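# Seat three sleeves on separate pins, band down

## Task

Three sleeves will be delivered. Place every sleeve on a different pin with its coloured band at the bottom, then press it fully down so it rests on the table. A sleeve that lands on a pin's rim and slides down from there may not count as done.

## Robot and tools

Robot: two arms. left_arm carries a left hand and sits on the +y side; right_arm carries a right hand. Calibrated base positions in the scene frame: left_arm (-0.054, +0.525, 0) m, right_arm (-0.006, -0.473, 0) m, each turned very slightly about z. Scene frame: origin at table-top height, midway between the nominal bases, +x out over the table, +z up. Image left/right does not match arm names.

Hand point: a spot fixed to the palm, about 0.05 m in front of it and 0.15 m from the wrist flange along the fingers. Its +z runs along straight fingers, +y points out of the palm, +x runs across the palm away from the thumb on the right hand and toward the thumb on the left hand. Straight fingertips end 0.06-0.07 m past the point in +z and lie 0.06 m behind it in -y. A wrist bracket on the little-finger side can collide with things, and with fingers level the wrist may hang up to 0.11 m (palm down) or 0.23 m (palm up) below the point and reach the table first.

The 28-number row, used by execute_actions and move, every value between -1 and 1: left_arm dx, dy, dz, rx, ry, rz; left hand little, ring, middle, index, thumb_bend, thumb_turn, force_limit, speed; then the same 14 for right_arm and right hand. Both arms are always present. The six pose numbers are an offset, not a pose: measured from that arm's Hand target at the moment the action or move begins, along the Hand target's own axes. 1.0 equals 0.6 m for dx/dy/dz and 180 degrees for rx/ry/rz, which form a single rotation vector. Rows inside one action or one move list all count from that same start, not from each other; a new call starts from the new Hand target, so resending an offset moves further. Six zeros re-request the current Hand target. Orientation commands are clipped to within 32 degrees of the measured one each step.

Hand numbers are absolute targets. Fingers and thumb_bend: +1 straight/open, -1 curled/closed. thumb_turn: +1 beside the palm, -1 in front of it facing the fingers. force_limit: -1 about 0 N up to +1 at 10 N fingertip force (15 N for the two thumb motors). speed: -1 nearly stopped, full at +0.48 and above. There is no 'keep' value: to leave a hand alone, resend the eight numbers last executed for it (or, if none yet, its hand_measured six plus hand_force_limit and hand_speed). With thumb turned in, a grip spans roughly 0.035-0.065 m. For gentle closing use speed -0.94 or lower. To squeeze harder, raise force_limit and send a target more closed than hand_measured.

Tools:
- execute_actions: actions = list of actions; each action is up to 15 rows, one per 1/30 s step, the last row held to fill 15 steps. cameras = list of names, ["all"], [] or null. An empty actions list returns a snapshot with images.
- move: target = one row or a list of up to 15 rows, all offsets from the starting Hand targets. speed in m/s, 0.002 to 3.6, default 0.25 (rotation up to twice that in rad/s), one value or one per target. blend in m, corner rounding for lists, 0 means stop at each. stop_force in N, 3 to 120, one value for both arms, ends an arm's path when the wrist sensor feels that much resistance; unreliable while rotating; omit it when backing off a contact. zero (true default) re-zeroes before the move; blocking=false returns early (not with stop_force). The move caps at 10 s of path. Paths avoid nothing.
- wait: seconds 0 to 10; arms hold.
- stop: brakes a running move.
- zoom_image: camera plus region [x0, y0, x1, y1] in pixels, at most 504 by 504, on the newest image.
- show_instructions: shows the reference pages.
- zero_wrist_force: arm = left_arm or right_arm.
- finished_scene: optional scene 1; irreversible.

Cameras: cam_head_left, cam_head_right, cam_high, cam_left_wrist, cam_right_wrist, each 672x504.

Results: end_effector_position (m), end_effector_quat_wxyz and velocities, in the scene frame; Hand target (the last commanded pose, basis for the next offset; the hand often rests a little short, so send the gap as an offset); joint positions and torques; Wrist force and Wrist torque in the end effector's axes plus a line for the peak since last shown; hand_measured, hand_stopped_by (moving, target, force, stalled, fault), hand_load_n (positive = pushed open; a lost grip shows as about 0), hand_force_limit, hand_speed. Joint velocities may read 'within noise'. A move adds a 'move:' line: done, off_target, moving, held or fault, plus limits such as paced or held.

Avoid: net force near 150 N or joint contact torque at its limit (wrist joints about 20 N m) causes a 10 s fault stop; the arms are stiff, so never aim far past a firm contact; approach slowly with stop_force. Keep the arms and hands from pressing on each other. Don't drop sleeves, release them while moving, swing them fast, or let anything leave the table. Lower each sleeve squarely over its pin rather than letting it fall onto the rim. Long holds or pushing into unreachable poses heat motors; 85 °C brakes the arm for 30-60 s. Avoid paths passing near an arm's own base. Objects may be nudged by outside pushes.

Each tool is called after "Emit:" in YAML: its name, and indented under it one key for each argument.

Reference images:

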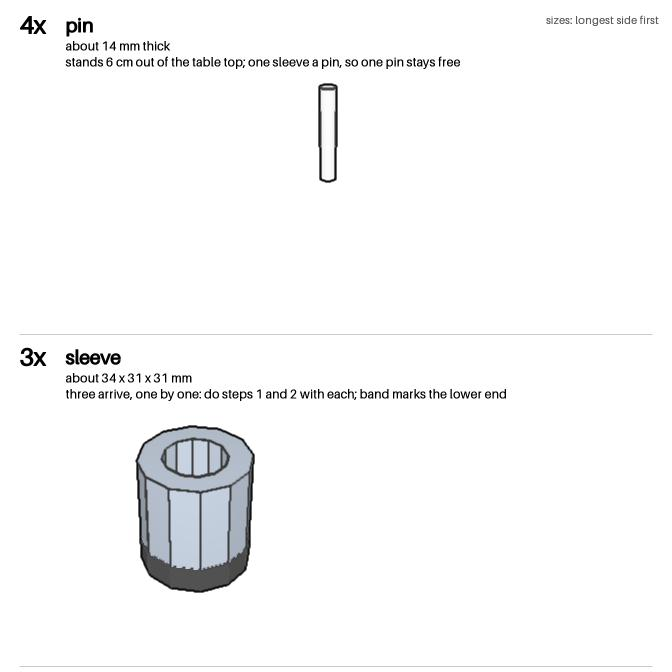

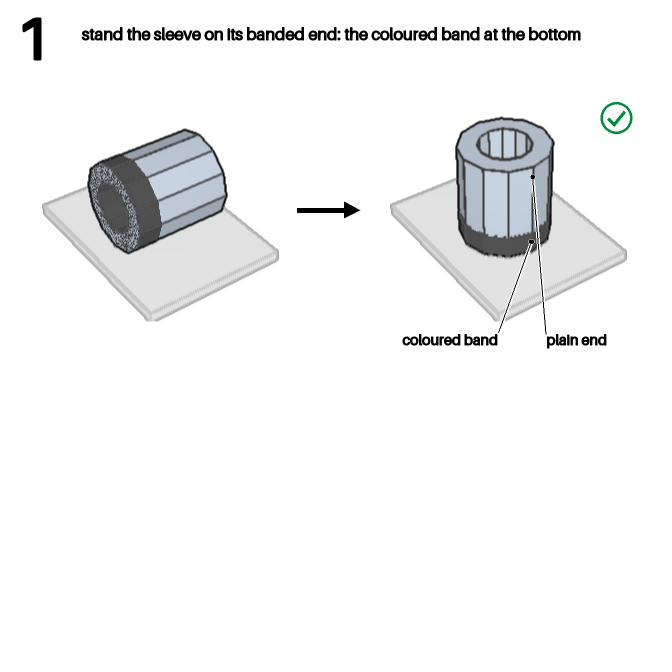

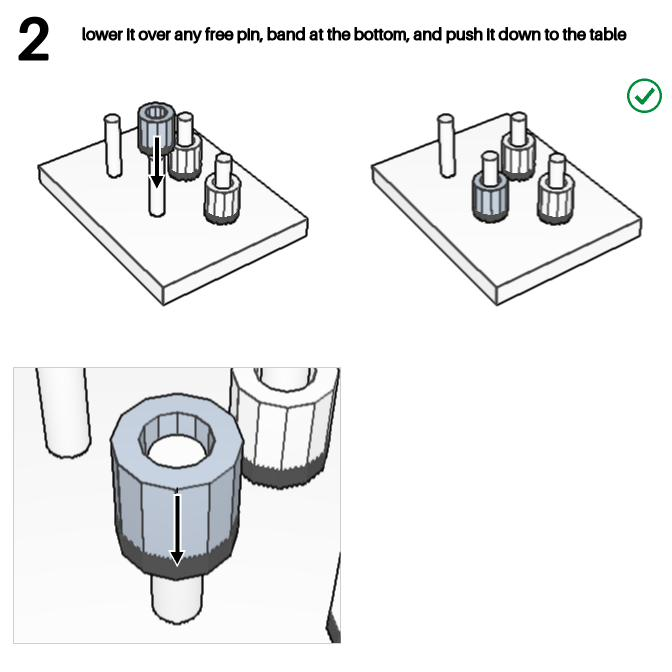

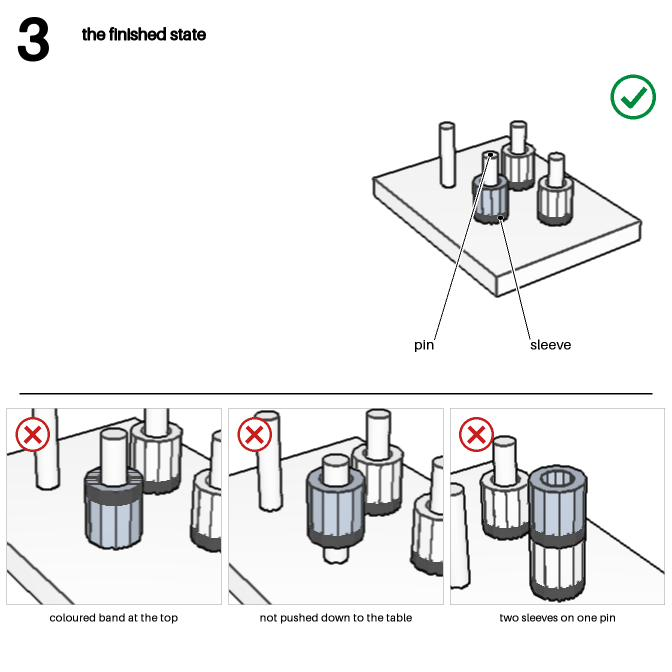

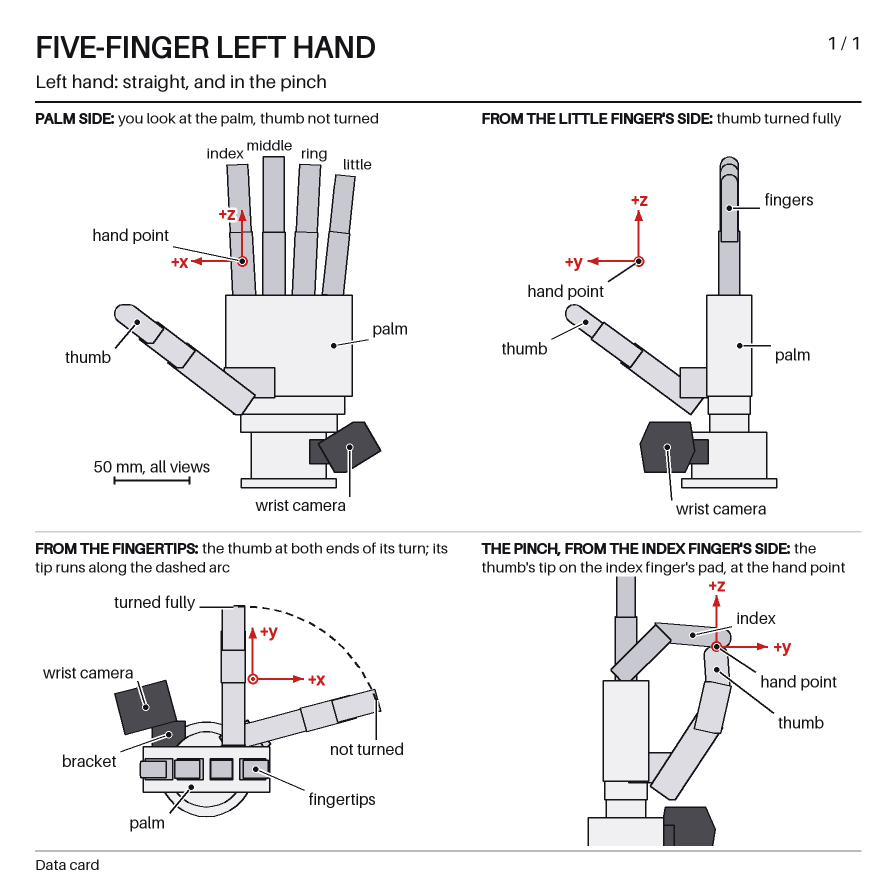

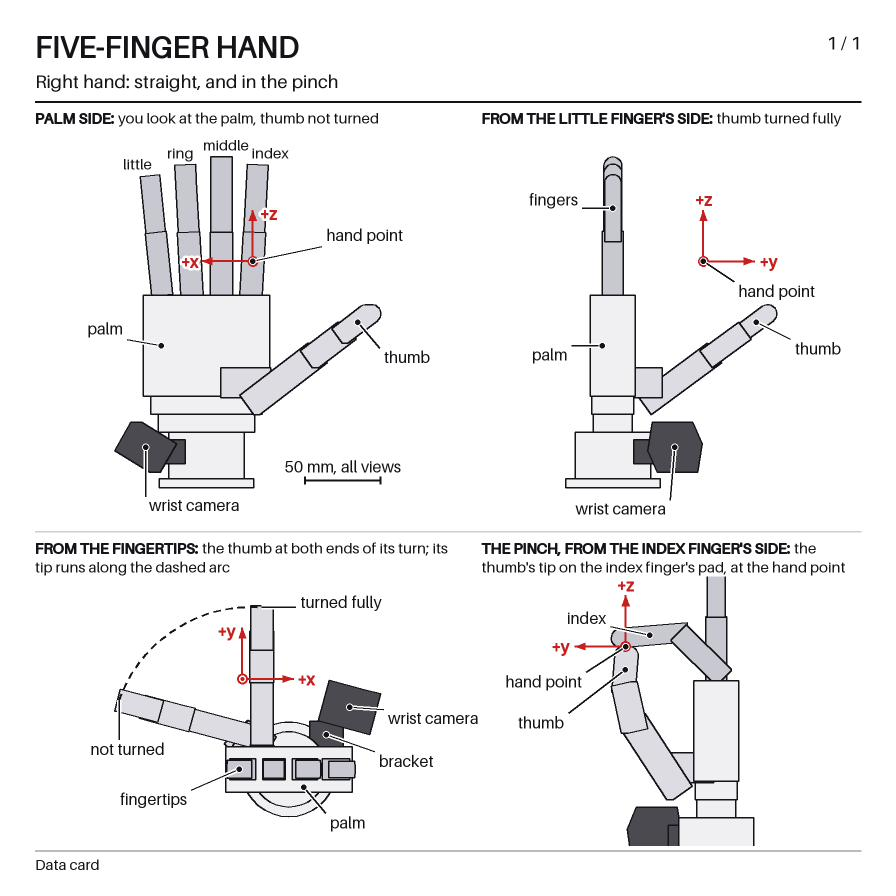

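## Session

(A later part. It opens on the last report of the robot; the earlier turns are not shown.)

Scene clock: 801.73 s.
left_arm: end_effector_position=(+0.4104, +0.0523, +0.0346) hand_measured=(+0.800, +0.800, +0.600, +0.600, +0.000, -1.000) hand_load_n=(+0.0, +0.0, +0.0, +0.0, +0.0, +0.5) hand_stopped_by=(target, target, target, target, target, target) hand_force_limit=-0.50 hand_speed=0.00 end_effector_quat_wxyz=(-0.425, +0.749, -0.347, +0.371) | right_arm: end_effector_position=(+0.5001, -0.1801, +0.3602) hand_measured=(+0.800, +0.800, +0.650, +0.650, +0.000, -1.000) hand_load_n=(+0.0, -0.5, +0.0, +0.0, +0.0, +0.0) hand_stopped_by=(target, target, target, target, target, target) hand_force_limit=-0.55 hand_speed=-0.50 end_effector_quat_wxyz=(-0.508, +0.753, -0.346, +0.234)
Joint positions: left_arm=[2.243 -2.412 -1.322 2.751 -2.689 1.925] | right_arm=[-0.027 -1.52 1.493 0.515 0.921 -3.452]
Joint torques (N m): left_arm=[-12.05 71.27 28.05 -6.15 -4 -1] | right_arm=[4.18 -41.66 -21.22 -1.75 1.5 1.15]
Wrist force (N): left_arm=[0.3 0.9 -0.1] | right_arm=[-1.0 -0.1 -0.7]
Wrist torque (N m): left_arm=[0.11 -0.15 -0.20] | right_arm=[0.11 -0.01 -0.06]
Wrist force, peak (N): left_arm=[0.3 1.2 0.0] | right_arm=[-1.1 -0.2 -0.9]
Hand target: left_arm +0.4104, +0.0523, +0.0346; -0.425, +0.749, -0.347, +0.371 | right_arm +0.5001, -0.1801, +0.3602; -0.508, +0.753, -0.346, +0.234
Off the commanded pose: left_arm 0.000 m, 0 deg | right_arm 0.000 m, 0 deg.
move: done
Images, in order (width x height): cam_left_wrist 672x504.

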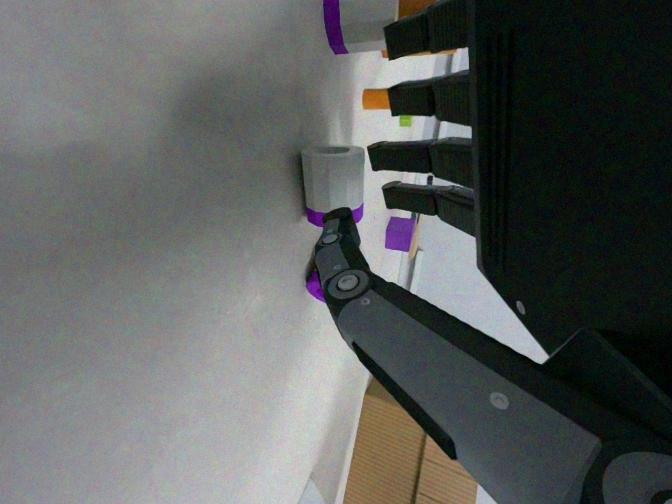

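Emit:
move:
  target: [-0.003,0.003,0.0228,0,0,0,0.8,0.8,0.6,0.6,0.0,-1,-0.5,0.0,0,0,0,0,0,0,0.8,0.8,0.65,0.65,0.0,-1,-0.55,-0.5]
  speed: 0.03
  stop_force: 4
  cameras: ["cam_left_wrist"]

Emit:
zoom_image:
  camera: "cam_left_wrist"
  region: [230, 80, 482, 332]

Scene clock: 815.57 s.
left_arm: end_effector_position=(+0.4126, +0.0534, +0.0333) hand_measured=(+0.800, +0.800, +0.600, +0.600, +0.000, -1.000) hand_load_n=(-2.5, +0.0, +0.0, +0.0, +0.0, +0.0) hand_stopped_by=(target, target, target, target, target, target) hand_force_limit=-0.50 hand_speed=0.00 end_effector_quat_wxyz=(-0.425, +0.749, -0.347, +0.371) | right_arm: end_effector_position=(+0.5001, -0.1801, +0.3602) hand_measured=(+0.800, +0.800, +0.650, +0.650, +0.000, -1.000) hand_load_n=(+0.0, +0.0, +0.0, +0.0, +0.5, +0.0) hand_stopped_by=(target, target, target, target, target, target) hand_force_limit=-0.55 hand_speed=-0.50 end_effector_quat_wxyz=(-0.508, +0.753, -0.346, +0.234)
Joint positions: left_arm=[2.247 -2.412 -1.324 2.761 -2.687 1.933] | right_arm=[-0.027 -1.52 1.493 0.515 0.921 -3.452]
Joint torques (N m): left_arm=[7 58.21 27.74 0.3 -3.77 0.86] | right_arm=[4.4 -41.47 -19.32 -1.75 1.45 1.28]
Wrist force (N): left_arm=[2.1 2.6 -3.1] | right_arm=[-0.8 0.1 -1.0]
Wrist torque (N m): left_arm=[0.24 -0.22 -0.24] | right_arm=[0.15 -0.03 -0.05]
Wrist force, peak (N): left_arm=[6.9 2.8 -12.3] | right_arm=[-1.1 -0.2 -1.2]
Hand target: left_arm +0.4126, +0.0535, +0.0333; -0.425, +0.749, -0.347, +0.371 (not the last commanded pose) | right_arm +0.5001, -0.1801, +0.3602; -0.508, +0.753, -0.346, +0.234
Off the commanded pose: left_arm 0.011 m, 0 deg | right_arm 0.000 m, 0 deg.
move: contact (left_arm)
Images, in order (width x height): cam_left_wrist 672x504.

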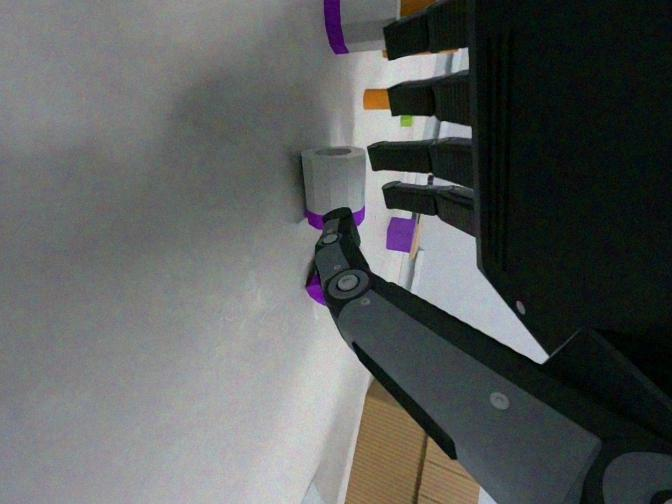

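Scaled by 2.000 from the camera's 672x504 image, which has a finer 960x720 frame.

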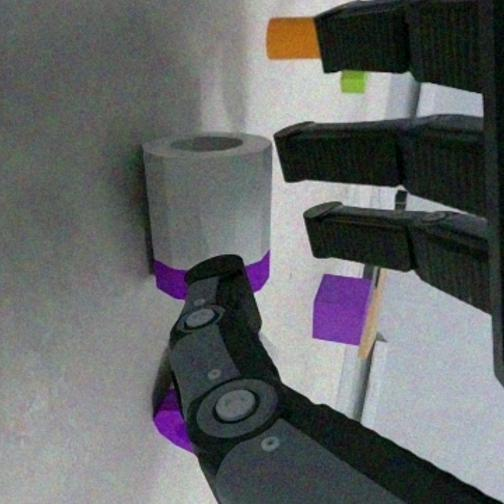

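Emit:
move:
  target: [0,-0.0037,-0.0093,0,0,0,0.8,0.8,0.6,0.6,0.0,-1,-0.5,0.0,0,0,0,0,0,0,0.8,0.8,0.65,0.65,0.0,-1,-0.55,-0.5]
  speed: 0.05

Emit:
execute_actions:
  actions:
    - [[0,0,0,0,0,0,0.2,0.2,0.6,0.6,0.0,-1,-0.5,-0.2,0,0,0,0,0,0,0.8,0.8,0.65,0.65,0.0,-1,-0.55,-0.5]]
  cameras: ["cam_left_wrist", "cam_high"]

Emit:
zoom_image:
  camera: "cam_high"
  region: [320, 170, 440, 270]

Scene clock: 821.73 s.
left_arm: end_effector_position=(+0.4082, +0.0522, +0.0374) hand_measured=(+0.800, +0.800, +0.600, +0.600, +0.000, -1.000) hand_load_n=(+0.0, +0.0, +0.0, +0.0, +0.0, +0.0) hand_stopped_by=(target, target, target, target, target, target) hand_force_limit=-0.50 hand_speed=0.00 end_effector_quat_wxyz=(-0.425, +0.749, -0.347, +0.371) | right_arm: end_effector_position=(+0.5001, -0.1801, +0.3602) hand_measured=(+0.800, +0.800, +0.650, +0.650, +0.000, -1.000) hand_load_n=(+0.0, +0.0, +0.0, +0.0, +0.0, +0.0) hand_stopped_by=(target, target, target, target, target, target) hand_force_limit=-0.55 hand_speed=-0.50 end_effector_quat_wxyz=(-0.508, +0.753, -0.346, +0.234)
Joint positions: left_arm=[2.24 -2.408 -1.323 2.743 -2.691 1.919] | right_arm=[-0.027 -1.52 1.493 0.515 0.921 -3.452]
Joint torques (N m): left_arm=[-1.26 62.26 27.95 -2.66 -3.69 0.55] | right_arm=[4.3 -41.77 -19.55 -1.9 1.5 1.24]
Wrist force (N): left_arm=[0.4 0.8 -0.3] | right_arm=[-0.9 -0.1 -0.9]
Wrist torque (N m): left_arm=[0.10 -0.17 -0.12] | right_arm=[0.12 -0.02 -0.06]
Wrist force, peak (N): left_arm=[2.3 2.8 -3.4] | right_arm=[-1.0 -0.2 -1.0]
Hand target: left_arm +0.4083, +0.0522, +0.0373; -0.425, +0.749, -0.347, +0.371 | right_arm +0.5001, -0.1801, +0.3602; -0.508, +0.753, -0.346, +0.234
Off the commanded pose: left_arm 0.000 m, 0 deg | right_arm 0.000 m, 0 deg.
move: done

Scene clock: 822.43 s.
left_arm: end_effector_position=(+0.4083, +0.0522, +0.0373) hand_measured=(+0.200, +0.200, +0.600, +0.600, +0.000, -1.000) hand_load_n=(+0.0, +0.0, +0.0, +0.0, +0.0, +0.0) hand_stopped_by=(target, target, target, target, target, target) hand_force_limit=-0.50 hand_speed=-0.20 end_effector_quat_wxyz=(-0.425, +0.749, -0.347, +0.371) | right_arm: end_effector_position=(+0.5001, -0.1801, +0.3602) hand_measured=(+0.800, +0.800, +0.650, +0.650, +0.000, -1.000) hand_load_n=(+0.0, +0.0, +0.0, +0.0, +0.5, +0.0) hand_stopped_by=(target, target, target, target, target, target) hand_force_limit=-0.55 hand_speed=-0.50 end_effector_quat_wxyz=(-0.508, +0.753, -0.346, +0.234)
Joint positions: left_arm=[2.24 -2.408 -1.323 2.743 -2.691 1.919] | right_arm=[-0.027 -1.52 1.493 0.515 0.921 -3.452]
Joint torques (N m): left_arm=[10.88 57.14 25.48 0.45 0.3 0.74] | right_arm=[3.48 -40.93 -18.92 -1.82 1.49 1.2]
Wrist force (N): left_arm=[0.2 0.6 -0.1] | right_arm=[-0.7 -0.2 -0.8]
Wrist torque (N m): left_arm=[0.07 -0.14 -0.13] | right_arm=[0.10 -0.05 -0.05]
Wrist force, peak (N): left_arm=[0.3 1.0 -0.2] | right_arm=[-1.0 -0.2 -0.9]
Hand target: left_arm +0.4083, +0.0522, +0.0373; -0.425, +0.749, -0.347, +0.371 | right_arm +0.5001, -0.1801, +0.3602; -0.508, +0.753, -0.346, +0.234
Off the commanded pose: left_arm 0.000 m, 0 deg | right_arm 0.000 m, 0 deg.
Images, in order (width x height): cam_high 672x504, cam_left_wrist 672x504.

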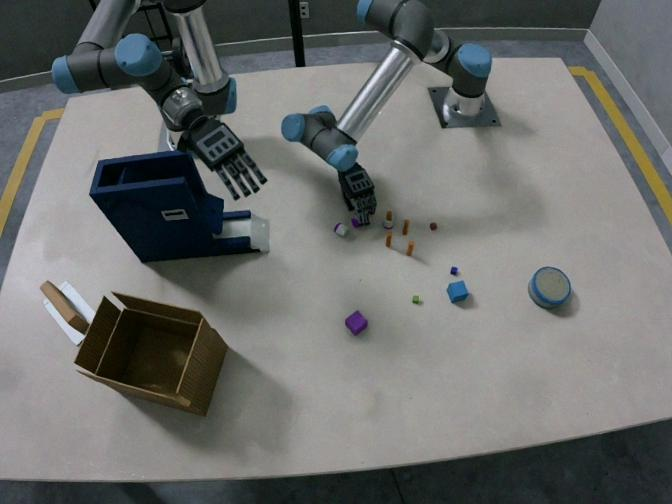

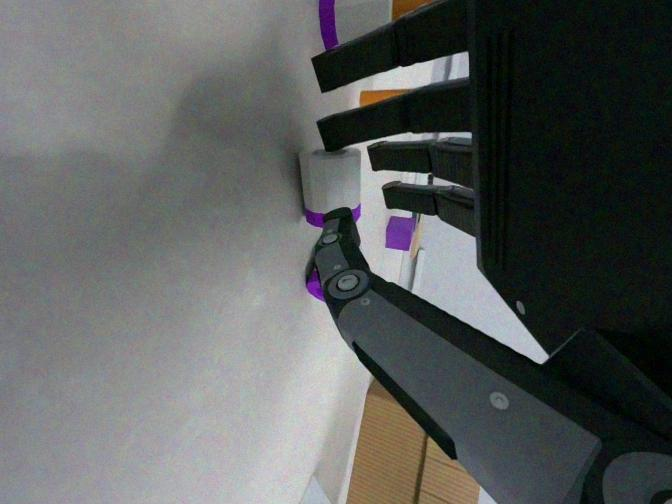

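Scaled by 4.200 from the camera's 672x504 image, which has a finer 960x720 frame.

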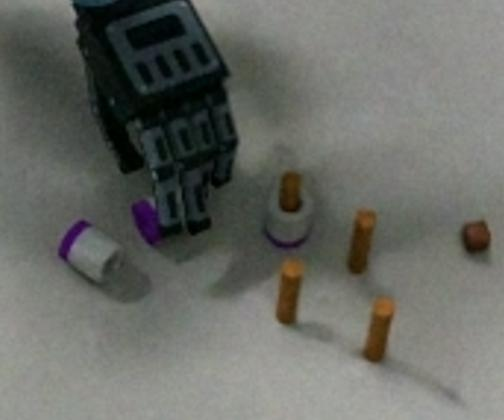

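Emit:
move:
  target: [-0.0027,0.0062,0.0273,0,0,0,0.2,0.8,0.6,0.6,0.0,-1,-0.5,0.2,0,0,0,0,0,0,0.8,0.8,0.65,0.65,0.0,-1,-0.55,-0.5]
  speed: 0.03
  stop_force: 4
  cameras: ["cam_left_wrist"]

Emit:
zoom_image:
  camera: "cam_left_wrist"
  region: [230, 80, 482, 332]

Scene clock: 827.60 s.
left_arm: end_effector_position=(+0.4207, +0.0583, +0.0276) hand_measured=(+0.200, +0.800, +0.600, +0.600, +0.000, -1.000) hand_load_n=(+0.0, +0.0, -0.5, +0.0, +0.0, +0.0) hand_stopped_by=(target, target, target, target, target, target) hand_force_limit=-0.50 hand_speed=0.20 end_effector_quat_wxyz=(-0.425, +0.749, -0.347, +0.371) | right_arm: end_effector_position=(+0.5001, -0.1801, +0.3602) hand_measured=(+0.800, +0.800, +0.650, +0.650, +0.000, -1.000) hand_load_n=(+0.0, +0.0, +0.0, +0.0, +0.0, +0.0) hand_stopped_by=(target, target, target, target, target, target) hand_force_limit=-0.55 hand_speed=-0.50 end_effector_quat_wxyz=(-0.508, +0.753, -0.346, +0.234)
Joint positions: left_arm=[2.264 -2.412 -1.335 2.799 -2.677 1.964] | right_arm=[-0.027 -1.52 1.493 0.515 0.921 -3.452]
Joint torques (N m): left_arm=[-12.54 71.39 28.72 -5.92 -4.48 -1.06] | right_arm=[4.36 -41.76 -18.48 -1.87 1.54 1.15]
Wrist force (N): left_arm=[0.1 0.7 -0.1] | right_arm=[-0.7 -0.3 -0.9]
Wrist torque (N m): left_arm=[0.08 -0.12 -0.22] | right_arm=[0.10 -0.05 -0.06]
Wrist force, peak (N): left_arm=[0.2 1.1 -0.3] | right_arm=[-1.0 -0.3 -1.2]
Hand target: left_arm +0.4207, +0.0583, +0.0276; -0.425, +0.749, -0.347, +0.371 | right_arm +0.5001, -0.1801, +0.3602; -0.508, +0.753, -0.346, +0.234
Off the commanded pose: left_arm 0.000 m, 0 deg | right_arm 0.000 m, 0 deg.
move: done
Images, in order (width x height): cam_left_wrist 672x504.

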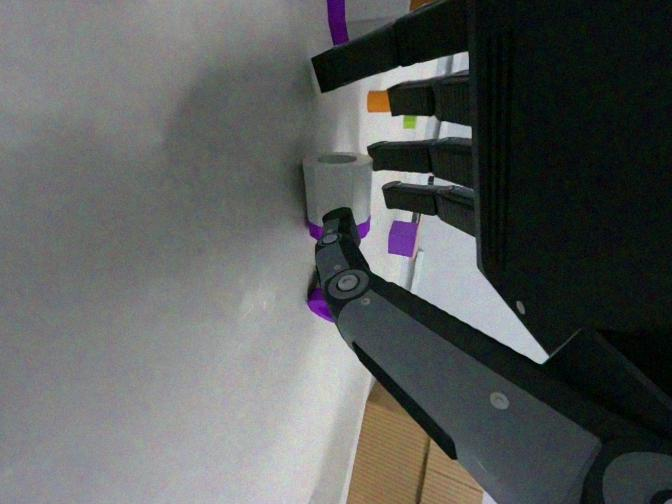

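Scaled by 2.000 from the camera's 672x504 image, which has a finer 960x720 frame.

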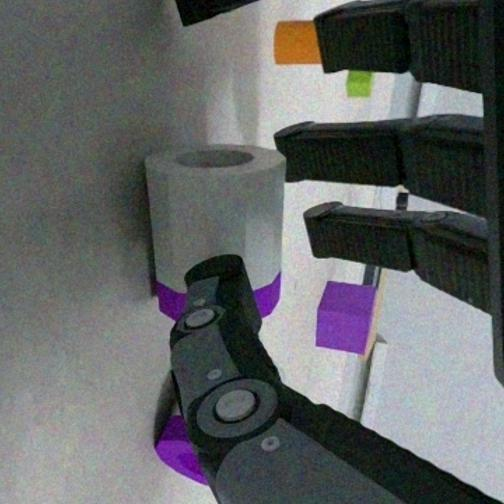

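Emit:
move:
  target: [-0.0097,-0.0025,-0.001,0,0,0,0.2,0.8,0.6,0.6,0.0,-1,-0.5,0.2,0,0,0,0,0,0,0.8,0.8,0.65,0.65,0.0,-1,-0.55,-0.5]
  speed: 0.03

Emit:
execute_actions:
  actions:
    - [[0,0,0,0,0,0,0.2,0.8,-0.2,-0.2,0.0,-1,-0.5,-0.8,0,0,0,0,0,0,0.8,0.8,0.65,0.65,0.0,-1,-0.55,-0.5]]
    - [[0,0,0,0,0,0,0.2,0.8,-0.2,-0.2,0.0,-1,-0.5,-0.8,0,0,0,0,0,0,0.8,0.8,0.65,0.65,0.0,-1,-0.55,-0.5]]
    - [[0,0,0,0,0,0,0.2,0.8,-0.2,-0.2,0.0,-1,-0.5,-0.8,0,0,0,0,0,0,0.8,0.8,0.65,0.65,0.0,-1,-0.55,-0.5]]
  cameras: ["cam_left_wrist"]

Emit:
zoom_image:
  camera: "cam_left_wrist"
  region: [230, 80, 482, 332]

Scene clock: 840.90 s.
left_arm: end_effector_position=(+0.4176, +0.0636, +0.0276) hand_measured=(+0.200, +0.800, +0.600, +0.600, +0.000, -1.000) hand_load_n=(+0.0, +0.0, +0.0, +0.0, +0.0, +0.0) hand_stopped_by=(target, target, target, target, target, target) hand_force_limit=-0.50 hand_speed=0.20 end_effector_quat_wxyz=(-0.425, +0.749, -0.347, +0.371) | right_arm: end_effector_position=(+0.5001, -0.1801, +0.3602) hand_measured=(+0.800, +0.800, +0.650, +0.650, +0.000, -1.000) hand_load_n=(+0.0, +0.0, +0.0, -0.5, +0.0, +0.0) hand_stopped_by=(target, target, target, target, target, target) hand_force_limit=-0.55 hand_speed=-0.50 end_effector_quat_wxyz=(-0.508, +0.753, -0.346, +0.234)
Joint positions: left_arm=[2.266 -2.399 -1.36 2.814 -2.676 1.968] | right_arm=[-0.027 -1.52 1.493 0.515 0.921 -3.452]
Joint torques (N m): left_arm=[9.88 55.82 28.33 -2.28 0.38 1.11] | right_arm=[4.12 -41.46 -18.86 -1.75 1.51 1.15]
Wrist force (N): left_arm=[0.3 0.6 -0.2] | right_arm=[-0.9 -0.1 -0.7]
Wrist torque (N m): left_arm=[0.07 -0.14 -0.20] | right_arm=[0.11 -0.03 -0.06]
Wrist force, peak (N): left_arm=[0.5 1.1 -0.1] | right_arm=[-1.3 0.1 -0.9]
Hand target: left_arm +0.4177, +0.0635, +0.0276; -0.425, +0.749, -0.347, +0.371 | right_arm +0.5001, -0.1801, +0.3602; -0.508, +0.753, -0.346, +0.234
Off the commanded pose: left_arm 0.000 m, 0 deg | right_arm 0.000 m, 0 deg.
move: done

Scene clock: 842.60 s.
left_arm: end_effector_position=(+0.4177, +0.0635, +0.0276) hand_measured=(+0.200, +0.800, +0.232, +0.214, +0.000, -1.000) hand_load_n=(+0.0, -0.5, +1.5, +3.0, +1.5, -1.0) hand_stopped_by=(target, target, force, force, target, target) hand_force_limit=-0.50 hand_speed=-0.80 end_effector_quat_wxyz=(-0.425, +0.749, -0.347, +0.371) | right_arm: end_effector_position=(+0.5001, -0.1801, +0.3602) hand_measured=(+0.800, +0.800, +0.650, +0.650, +0.000, -1.000) hand_load_n=(+0.0, +0.0, +0.0, +0.0, +0.0, +0.5) hand_stopped_by=(target, target, target, target, target, target) hand_force_limit=-0.55 hand_speed=-0.50 end_effector_quat_wxyz=(-0.508, +0.753, -0.346, +0.234)
Joint positions: left_arm=[2.266 -2.399 -1.36 2.814 -2.676 1.968] | right_arm=[-0.027 -1.52 1.493 0.515 0.921 -3.452]
Joint torques (N m): left_arm=[-0.28 56.09 22.88 -5.62 -1.89 -0.83] | right_arm=[4.34 -41.18 -19 -1.89 1.49 1.06]
Wrist force (N): left_arm=[1.1 -1.7 -1.4] | right_arm=[-0.6 -0.1 -0.6]
Wrist torque (N m): left_arm=[0.08 -0.17 -0.16] | right_arm=[0.11 -0.08 -0.04]
Wrist force, peak (N): left_arm=[1.0 -2.0 -1.3] | right_arm=[-1.0 0.0 -0.9]
Hand target: left_arm +0.4177, +0.0635, +0.0276; -0.425, +0.749, -0.347, +0.371 | right_arm +0.5001, -0.1801, +0.3602; -0.508, +0.753, -0.346, +0.234
Off the commanded pose: left_arm 0.000 m, 0 deg | right_arm 0.000 m, 0 deg.
Images, in order (width x height): cam_left_wrist 672x504.

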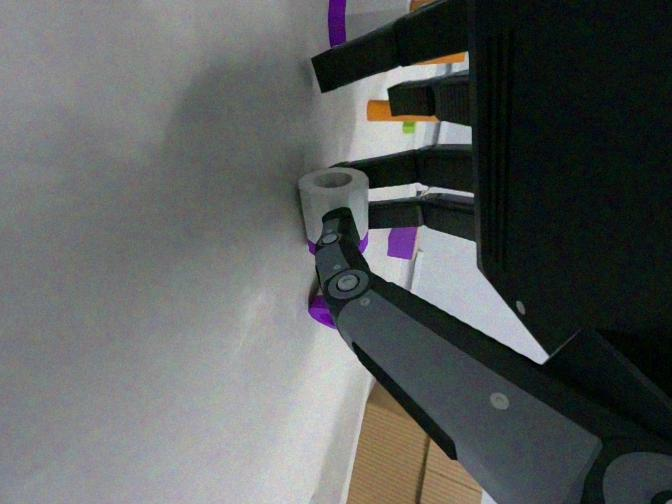

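Scaled by 2.000 from the camera's 672x504 image, which has a finer 960x720 frame.

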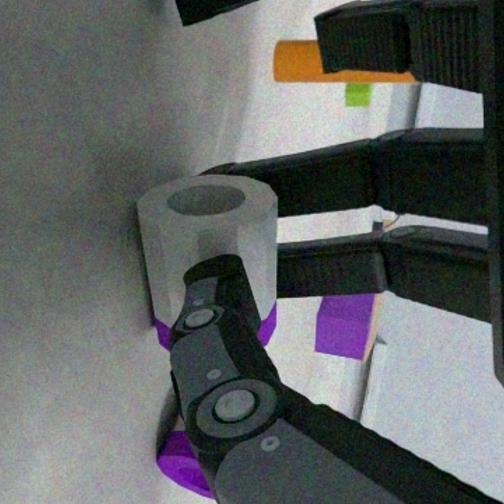

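Emit:
move:
  target: [0.013,-0.0447,-0.0182,0,0,0,0.2,0.8,-0.2,-0.2,0.0,-1,-0.5,-0.8,0,0,0,0,0,0,0.8,0.8,0.65,0.65,0.0,-1,-0.55,-0.5]
  speed: 0.04
  cameras: ["cam_left_wrist"]

Emit:
execute_actions:
  actions:
    - [[0,0,0,0,0,0,0.2,0.8,-0.15,-0.15,0.0,-1,-0.55,-0.9,0,0,0,0,0,0,0.8,0.8,0.65,0.65,0.0,-1,-0.55,-0.5]]
  cameras: ["cam_left_wrist"]

Emit:
zoom_image:
  camera: "cam_left_wrist"
  region: [270, 130, 396, 256]

Scene clock: 846.33 s.
left_arm: end_effector_position=(+0.4177, +0.0635, +0.0577) hand_measured=(+0.200, +0.800, +0.232, +0.214, +0.000, -1.000) hand_load_n=(+0.0, +0.0, +0.0, +0.0, +0.0, +0.0) hand_stopped_by=(target, target, force, force, target, target) hand_force_limit=-0.50 hand_speed=-0.80 end_effector_quat_wxyz=(-0.425, +0.749, -0.347, +0.371) end_effector_velocity=(+0.001, +0.000, -0.002) end_effector_angular_velocity=(-0.003, -0.002, +0.001) | right_arm: end_effector_position=(+0.5001, -0.1801, +0.3602) hand_measured=(+0.800, +0.800, +0.650, +0.650, +0.000, -1.000) hand_load_n=(+0.0, +0.0, +0.0, +0.0, +0.0, +0.0) hand_stopped_by=(target, target, target, target, target, target) hand_force_limit=-0.55 hand_speed=-0.50 end_effector_quat_wxyz=(-0.508, +0.753, -0.346, +0.234)
Joint positions: left_arm=[2.266 -2.359 -1.346 2.759 -2.676 1.968] | right_arm=[-0.027 -1.52 1.493 0.515 0.921 -3.452]
Joint velocities: left_arm=[0.001 -0.003 0 0.005 0 -0.001] | right_arm=[within noise]
Joint torques (N m): left_arm=[-10.46 55.84 15.41 0.5 -3.77 -0.93] | right_arm=[4.26 -41.24 -18.87 -1.89 1.51 1.17]
Wrist force (N): left_arm=[0.6 0.7 -0.3] | right_arm=[-0.8 0.0 -0.8]
Wrist torque (N m): left_arm=[0.11 -0.20 -0.16] | right_arm=[0.12 -0.03 -0.06]
Wrist force, peak (N): left_arm=[1.1 -2.0 -1.4] | right_arm=[-1.1 -0.1 -0.9]
Hand target: left_arm +0.4177, +0.0635, +0.0576; -0.425, +0.749, -0.347, +0.371 | right_arm +0.5001, -0.1801, +0.3602; -0.508, +0.753, -0.346, +0.234
Off the commanded pose: left_arm 0.000 m, 0 deg | right_arm 0.000 m, 0 deg.
move: done
Images, in order (width x height): cam_left_wrist 672x504.

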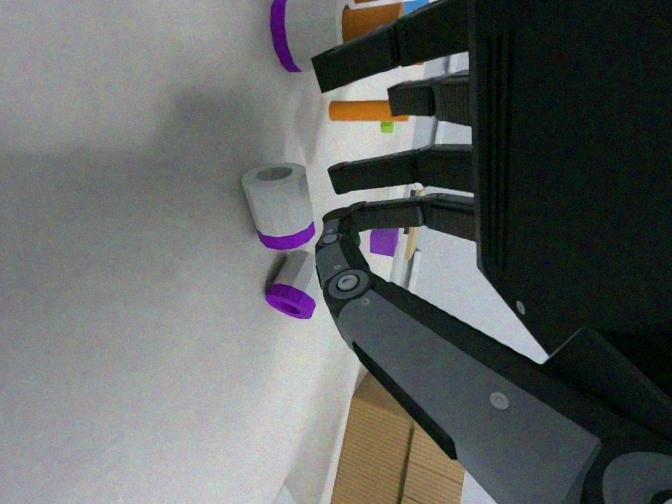

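Scene clock: 847.97 s.
left_arm: end_effector_position=(+0.4177, +0.0635, +0.0576) hand_measured=(+0.200, +0.800, -0.150, -0.150, +0.000, -1.000) hand_load_n=(+0.0, +0.0, +0.0, +0.5, +0.0, +0.0) hand_stopped_by=(target, target, target, target, target, target) hand_force_limit=-0.55 hand_speed=-0.90 end_effector_quat_wxyz=(-0.425, +0.749, -0.347, +0.371) | right_arm: end_effector_position=(+0.5001, -0.1801, +0.3602) hand_measured=(+0.800, +0.800, +0.650, +0.650, +0.000, -1.000) hand_load_n=(+0.0, +0.0, +0.0, +0.0, +0.0, +0.0) hand_stopped_by=(target, target, target, target, target, target) hand_force_limit=-0.55 hand_speed=-0.50 end_effector_quat_wxyz=(-0.508, +0.753, -0.346, +0.234)
Joint positions: left_arm=[2.266 -2.359 -1.346 2.76 -2.676 1.968] | right_arm=[-0.027 -1.52 1.493 0.515 0.921 -3.452]
Joint torques (N m): left_arm=[-10.3 56.71 10.51 0.45 -3.85 -1] | right_arm=[4.54 -41.02 -18.75 -1.77 1.47 1.1]
Wrist force (N): left_arm=[0.4 0.7 -0.3] | right_arm=[-0.6 0.1 -0.8]
Wrist torque (N m): left_arm=[0.11 -0.17 -0.17] | right_arm=[0.14 -0.07 -0.04]
Wrist force, peak (N): left_arm=[0.5 0.9 -0.4] | right_arm=[-0.8 -0.2 -1.0]
Hand target: left_arm +0.4177, +0.0635, +0.0576; -0.425, +0.749, -0.347, +0.371 | right_arm +0.5001, -0.1801, +0.3602; -0.508, +0.753, -0.346, +0.234
Off the commanded pose: left_arm 0.000 m, 0 deg | right_arm 0.000 m, 0 deg.
Images, in order (width x height): cam_left_wrist 672x504.

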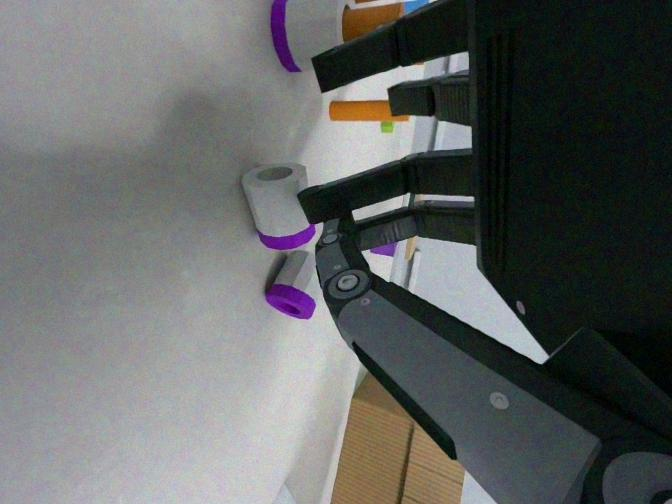

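Scaled by 4.000 from the camera's 672x504 image, which has a finer 960x720 frame.

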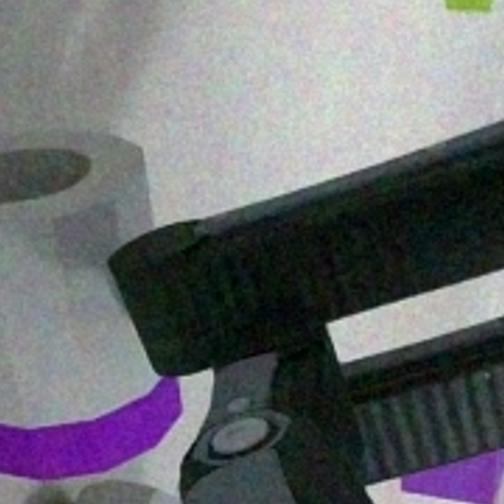

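Emit:
execute_actions:
  actions:
    - [[0,0,0,0,0,0,0.2,0.8,0.6,0.6,0.0,-1,-0.5,0.2,0,0,0,0,0,0,0.8,0.8,0.65,0.65,0.0,-1,-0.55,-0.5]]

Emit:
move:
  target: [-0.015,0.0515,0.021,0,0,0,0.2,0.8,0.6,0.6,0.0,-1,-0.5,0.2,0,0,0,0,0,0,0.8,0.8,0.65,0.65,0.0,-1,-0.55,-0.5]
  speed: 0.04
  stop_force: 4
  cameras: ["cam_left_wrist"]

Emit:
zoom_image:
  camera: "cam_left_wrist"
  region: [230, 80, 482, 332]

Scene clock: 855.37 s.
left_arm: end_effector_position=(+0.4177, +0.0635, +0.0576) hand_measured=(+0.200, +0.800, +0.600, +0.600, +0.000, -1.000) hand_load_n=(+0.0, +0.0, +0.0, +0.0, +0.0, +0.0) hand_stopped_by=(target, target, target, target, target, target) hand_force_limit=-0.50 hand_speed=0.20 end_effector_quat_wxyz=(-0.425, +0.749, -0.347, +0.371) | right_arm: end_effector_position=(+0.5001, -0.1801, +0.3602) hand_measured=(+0.800, +0.800, +0.650, +0.650, +0.000, -1.000) hand_load_n=(+0.0, +0.0, +0.0, +0.0, +0.0, +0.0) hand_stopped_by=(target, target, target, target, target, target) hand_force_limit=-0.55 hand_speed=-0.50 end_effector_quat_wxyz=(-0.508, +0.753, -0.346, +0.234)
Joint positions: left_arm=[2.266 -2.359 -1.346 2.76 -2.676 1.968] | right_arm=[-0.027 -1.52 1.493 0.515 0.921 -3.452]
Joint torques (N m): left_arm=[-10.34 56.07 13.62 -0.36 -3.8 -0.91] | right_arm=[4.08 -41.39 -19.02 -1.85 1.43 1.2]
Wrist force (N): left_arm=[0.5 0.8 -0.4] | right_arm=[-0.9 0.0 -0.7]
Wrist torque (N m): left_arm=[0.12 -0.18 -0.17] | right_arm=[0.12 -0.02 -0.05]
Wrist force, peak (N): left_arm=[0.5 1.0 -0.4] | right_arm=[-1.1 -0.1 -1.0]
Hand target: left_arm +0.4177, +0.0635, +0.0576; -0.425, +0.749, -0.347, +0.371 | right_arm +0.5001, -0.1801, +0.3602; -0.508, +0.753, -0.346, +0.234
Off the commanded pose: left_arm 0.000 m, 0 deg | right_arm 0.000 m, 0 deg.

Scene clock: 857.20 s.
left_arm: end_effector_position=(+0.4176, +0.0636, +0.0249) hand_measured=(+0.200, +0.800, +0.600, +0.600, +0.000, -1.000) hand_load_n=(+0.5, +0.0, +0.0, +0.0, +0.0, +0.0) hand_stopped_by=(target, target, target, target, target, target) hand_force_limit=-0.50 hand_speed=0.20 end_effector_quat_wxyz=(-0.425, +0.749, -0.347, +0.371) | right_arm: end_effector_position=(+0.5001, -0.1801, +0.3602) hand_measured=(+0.800, +0.800, +0.650, +0.650, +0.000, -1.000) hand_load_n=(+0.0, +0.0, +0.0, -0.5, +0.5, +0.0) hand_stopped_by=(target, target, target, target, target, target) hand_force_limit=-0.55 hand_speed=-0.50 end_effector_quat_wxyz=(-0.508, +0.753, -0.346, +0.234)
Joint positions: left_arm=[2.266 -2.403 -1.361 2.819 -2.676 1.968] | right_arm=[-0.027 -1.52 1.493 0.515 0.921 -3.452]
Joint torques (N m): left_arm=[-5.12 55.01 27.15 -1.96 0.88 -1.06] | right_arm=[4.26 -41.69 -19.65 -1.82 1.65 1.07]
Wrist force (N): left_arm=[1.1 -1.8 -1.6] | right_arm=[-0.9 0.0 -0.8]
Wrist torque (N m): left_arm=[0.11 -0.22 -0.03] | right_arm=[0.13 -0.03 -0.06]
Wrist force, peak (N): left_arm=[8.0 -13.3 -9.0] | right_arm=[-1.1 -0.2 -1.0]
Hand target: left_arm +0.4176, +0.0635, +0.0249; -0.425, +0.749, -0.347, +0.371 (not the last commanded pose) | right_arm +0.5001, -0.1801, +0.3602; -0.508, +0.753, -0.346, +0.234
Off the commanded pose: left_arm 0.002 m, 0 deg | right_arm 0.000 m, 0 deg.
move: contact (left_arm)
Images, in order (width x height): cam_left_wrist 672x504.

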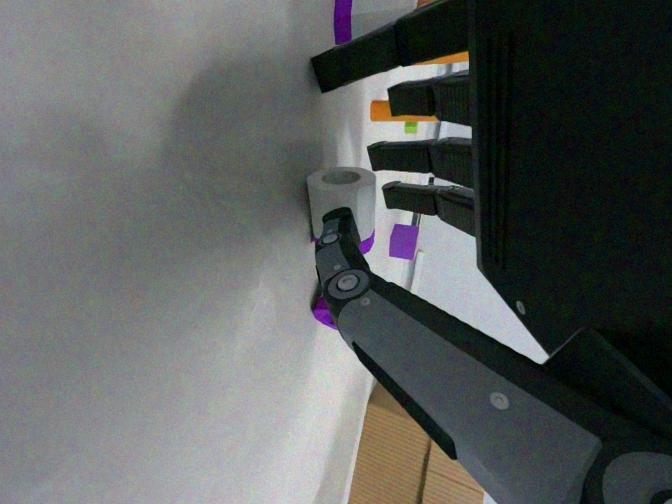

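Scaled by 2.000 from the camera's 672x504 image, which has a finer 960x720 frame.

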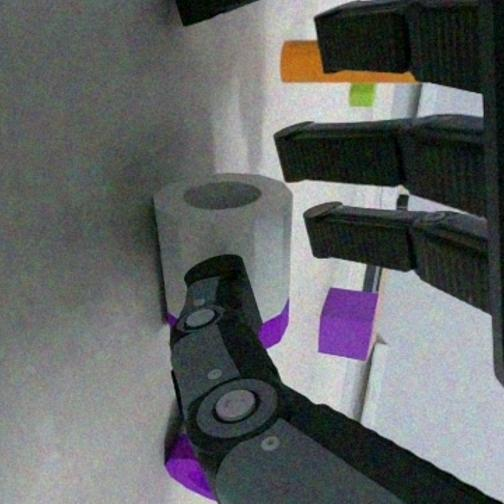

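Emit:
move:
  target: [0.0022,-0.0075,-0.003,0,0,0,0.2,0.8,0.6,0.6,0.0,-1,-0.5,0.2,0,0,0,0,0,0,0.8,0.8,0.65,0.65,0.0,-1,-0.55,-0.5]
  speed: 0.05

Emit:
execute_actions:
  actions:
    - [[0,0,0,0,0,0,-0.95,0.8,0.6,0.6,0.0,-1,-0.5,0.0,0,0,0,0,0,0,0.8,0.8,0.65,0.65,0.0,-1,-0.55,-0.5]]
    - [[0,0,0,0,0,0,-0.95,0.8,0.6,0.6,0.0,-1,-0.5,0.0,0,0,0,0,0,0,0.8,0.8,0.65,0.65,0.0,-1,-0.55,-0.5]]

Emit:
move:
  target: [-0.0037,0.0128,0.0052,0,0,0,-0.95,0.8,0.6,0.6,0.0,-1,-0.5,0.0,0,0,0,0,0,0,0.8,0.8,0.65,0.65,0.0,-1,-0.55,-0.5]
  speed: 0.03
  stop_force: 4
  cameras: ["cam_left_wrist"]

Emit:
zoom_image:
  camera: "cam_left_wrist"
  region: [230, 80, 482, 332]

Scene clock: 864.13 s.
left_arm: end_effector_position=(+0.4177, +0.0635, +0.0300) hand_measured=(+0.200, +0.800, +0.600, +0.600, +0.000, -1.000) hand_load_n=(+0.0, +0.0, +0.0, +0.0, +0.0, +0.0) hand_stopped_by=(target, target, target, target, target, target) hand_force_limit=-0.50 hand_speed=0.20 end_effector_quat_wxyz=(-0.425, +0.749, -0.347, +0.371) | right_arm: end_effector_position=(+0.5001, -0.1801, +0.3602) hand_measured=(+0.800, +0.800, +0.650, +0.650, +0.000, -1.000) hand_load_n=(+0.0, +0.0, +0.0, +0.0, +0.0, +0.0) hand_stopped_by=(target, target, target, target, target, target) hand_force_limit=-0.55 hand_speed=-0.50 end_effector_quat_wxyz=(-0.508, +0.753, -0.346, +0.234)
Joint positions: left_arm=[2.266 -2.396 -1.359 2.81 -2.676 1.968] | right_arm=[-0.027 -1.52 1.493 0.515 0.921 -3.452]
Joint torques (N m): left_arm=[3.08 58.23 26.27 -3.96 0.12 0.79] | right_arm=[4.18 -41.41 -18.99 -1.74 1.47 1.14]
Wrist force (N): left_arm=[0.5 0.7 -0.1] | right_arm=[-0.8 0.0 -0.9]
Wrist torque (N m): left_arm=[0.08 -0.17 -0.19] | right_arm=[0.14 -0.04 -0.05]
Wrist force, peak (N): left_arm=[1.2 -2.3 -1.6] | right_arm=[-1.1 -0.3 -1.0]
Hand target: left_arm +0.4177, +0.0636, +0.0299; -0.425, +0.749, -0.347, +0.371 | right_arm +0.5001, -0.1801, +0.3602; -0.508, +0.753, -0.346, +0.234
Off the commanded pose: left_arm 0.000 m, 0 deg | right_arm 0.000 m, 0 deg.
move: done

Scene clock: 865.33 s.
left_arm: end_effector_position=(+0.4177, +0.0635, +0.0299) hand_measured=(-0.950, +0.800, +0.600, +0.600, +0.000, -1.000) hand_load_n=(+0.0, +0.0, +0.0, +0.0, +0.0, +0.0) hand_stopped_by=(target, target, target, target, target, target) hand_force_limit=-0.50 hand_speed=0.00 end_effector_quat_wxyz=(-0.425, +0.749, -0.347, +0.371) | right_arm: end_effector_position=(+0.5001, -0.1801, +0.3602) hand_measured=(+0.800, +0.800, +0.650, +0.650, +0.000, -1.000) hand_load_n=(+0.0, +0.0, +0.0, +0.0, +0.0, +0.0) hand_stopped_by=(target, target, target, target, target, target) hand_force_limit=-0.55 hand_speed=-0.50 end_effector_quat_wxyz=(-0.508, +0.753, -0.346, +0.234)
Joint positions: left_arm=[2.266 -2.396 -1.359 2.81 -2.676 1.968] | right_arm=[-0.027 -1.52 1.493 0.515 0.921 -3.452]
Joint torques (N m): left_arm=[11.03 56.65 13.84 0.46 -0.76 0.62] | right_arm=[4.2 -41.58 -19.08 -1.81 1.48 1.14]
Wrist force (N): left_arm=[0.4 0.8 -0.2] | right_arm=[-1.0 0.0 -0.7]
Wrist torque (N m): left_arm=[0.10 -0.16 -0.20] | right_arm=[0.12 -0.01 -0.06]
Wrist force, peak (N): left_arm=[0.4 1.0 -0.1] | right_arm=[-1.0 -0.1 -0.9]
Hand target: left_arm +0.4177, +0.0636, +0.0299; -0.425, +0.749, -0.347, +0.371 | right_arm +0.5001, -0.1801, +0.3602; -0.508, +0.753, -0.346, +0.234
Off the commanded pose: left_arm 0.000 m, 0 deg | right_arm 0.000 m, 0 deg.

Scene clock: 866.77 s.
left_arm: end_effector_position=(+0.4177, +0.0636, +0.0213) hand_measured=(-0.950, +0.800, +0.600, +0.600, +0.000, -1.000) hand_load_n=(+0.0, +0.0, +0.0, +0.0, +0.0, +0.0) hand_stopped_by=(target, target, target, target, target, target) hand_force_limit=-0.50 hand_speed=0.00 end_effector_quat_wxyz=(-0.425, +0.749, -0.347, +0.371) | right_arm: end_effector_position=(+0.5001, -0.1801, +0.3602) hand_measured=(+0.800, +0.800, +0.650, +0.650, +0.000, -1.000) hand_load_n=(+0.0, +0.0, +0.0, +0.0, +0.0, +0.5) hand_stopped_by=(target, target, target, target, target, target) hand_force_limit=-0.55 hand_speed=-0.50 end_effector_quat_wxyz=(-0.508, +0.753, -0.346, +0.234)
Joint positions: left_arm=[2.266 -2.408 -1.362 2.825 -2.676 1.968] | right_arm=[-0.027 -1.52 1.493 0.515 0.921 -3.452]
Joint torques (N m): left_arm=[6.58 70.48 23.7 -5.96 -2.75 0.85] | right_arm=[4.24 -41.39 -18.83 -1.9 1.58 1.23]
Wrist force (N): left_arm=[0.3 0.5 -0.2] | right_arm=[-0.9 -0.1 -0.8]
Wrist torque (N m): left_arm=[0.06 -0.14 -0.19] | right_arm=[0.12 -0.02 -0.06]
Wrist force, peak (N): left_arm=[0.1 1.0 -0.3] | right_arm=[-1.0 0.1 -1.0]
Hand target: left_arm +0.4177, +0.0635, +0.0213; -0.425, +0.749, -0.347, +0.371 | right_arm +0.5001, -0.1801, +0.3602; -0.508, +0.753, -0.346, +0.234
Off the commanded pose: left_arm 0.000 m, 0 deg | right_arm 0.000 m, 0 deg.
move: done
Images, in order (width x height): cam_left_wrist 672x504.

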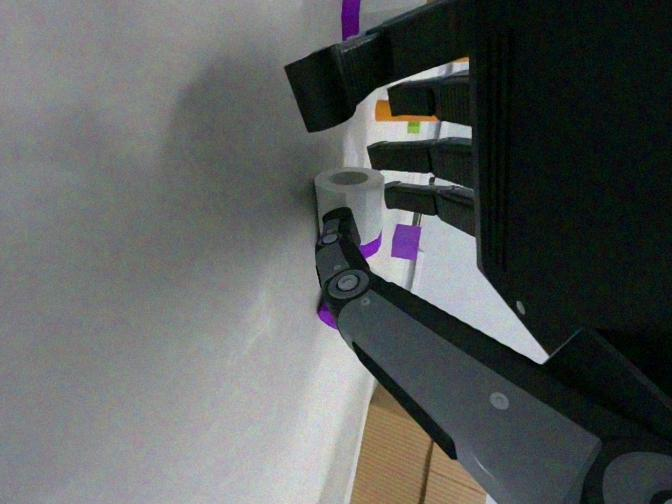

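Scaled by 2.000 from the camera's 672x504 image, which has a finer 960x720 frame.

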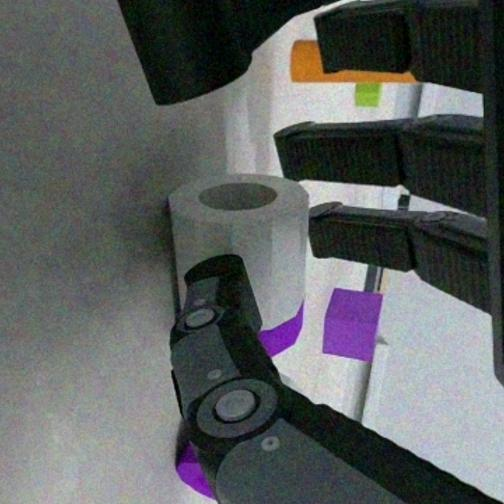

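Emit:
execute_actions:
  actions:
    - [[0,0,0,0,0,0,-0.95,0.8,-0.2,-0.2,0.0,-1,-0.4,-0.8,0,0,0,0,0,0,0.8,0.8,0.65,0.65,0.0,-1,-0.55,-0.5]]
    - [[0,0,0,0,0,0,-0.95,0.8,-0.2,-0.2,0.0,-1,-0.4,-0.8,0,0,0,0,0,0,0.8,0.8,0.65,0.65,0.0,-1,-0.55,-0.5]]
    - [[0,0,0,0,0,0,-0.95,0.8,-0.2,-0.2,0.0,-1,-0.4,-0.8,0,0,0,0,0,0,0.8,0.8,0.65,0.65,0.0,-1,-0.55,-0.5]]
  cameras: ["cam_left_wrist"]

Emit:
zoom_image:
  camera: "cam_left_wrist"
  region: [230, 80, 482, 332]

Scene clock: 872.30 s.
left_arm: end_effector_position=(+0.4177, +0.0635, +0.0213) hand_measured=(-0.950, +0.800, +0.326, +0.252, +0.000, -1.000) hand_load_n=(+0.0, +0.0, +5.5, +3.5, +1.5, -0.5) hand_stopped_by=(target, target, force, force, target, target) hand_force_limit=-0.40 hand_speed=-0.80 end_effector_quat_wxyz=(-0.425, +0.749, -0.347, +0.371) | right_arm: end_effector_position=(+0.5001, -0.1801, +0.3602) hand_measured=(+0.800, +0.800, +0.650, +0.650, +0.000, -1.000) hand_load_n=(+0.0, -0.5, +0.0, +0.0, +0.0, +0.0) hand_stopped_by=(target, target, target, target, target, target) hand_force_limit=-0.55 hand_speed=-0.50 end_effector_quat_wxyz=(-0.508, +0.753, -0.346, +0.234)
Joint positions: left_arm=[2.266 -2.408 -1.362 2.825 -2.676 1.968] | right_arm=[-0.027 -1.52 1.493 0.515 0.921 -3.452]
Joint torques (N m): left_arm=[-10.75 51.26 15.99 -5.6 1.37 0.8] | right_arm=[4.37 -40.82 -19.33 -1.88 1.51 1.21]
Wrist force (N): left_arm=[2.0 -8.5 -1.5] | right_arm=[-0.9 -0.2 -0.8]
Wrist torque (N m): left_arm=[0.09 -0.08 0.01] | right_arm=[0.11 -0.02 -0.06]
Wrist force, peak (N): left_arm=[2.0 -8.5 -1.5] | right_arm=[-1.1 -0.1 -1.0]
Hand target: left_arm +0.4177, +0.0635, +0.0213; -0.425, +0.749, -0.347, +0.371 | right_arm +0.5001, -0.1801, +0.3602; -0.508, +0.753, -0.346, +0.234
Off the commanded pose: left_arm 0.000 m, 0 deg | right_arm 0.000 m, 0 deg.
Images, in order (width x height): cam_left_wrist 672x504.

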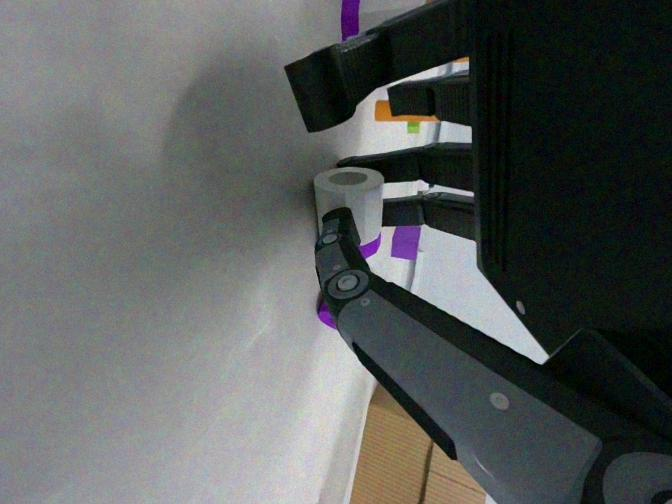

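Scaled by 2.000 from the camera's 672x504 image, which has a finer 960x720 frame.

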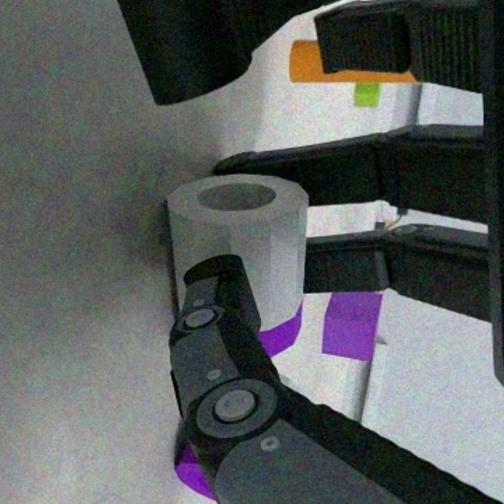

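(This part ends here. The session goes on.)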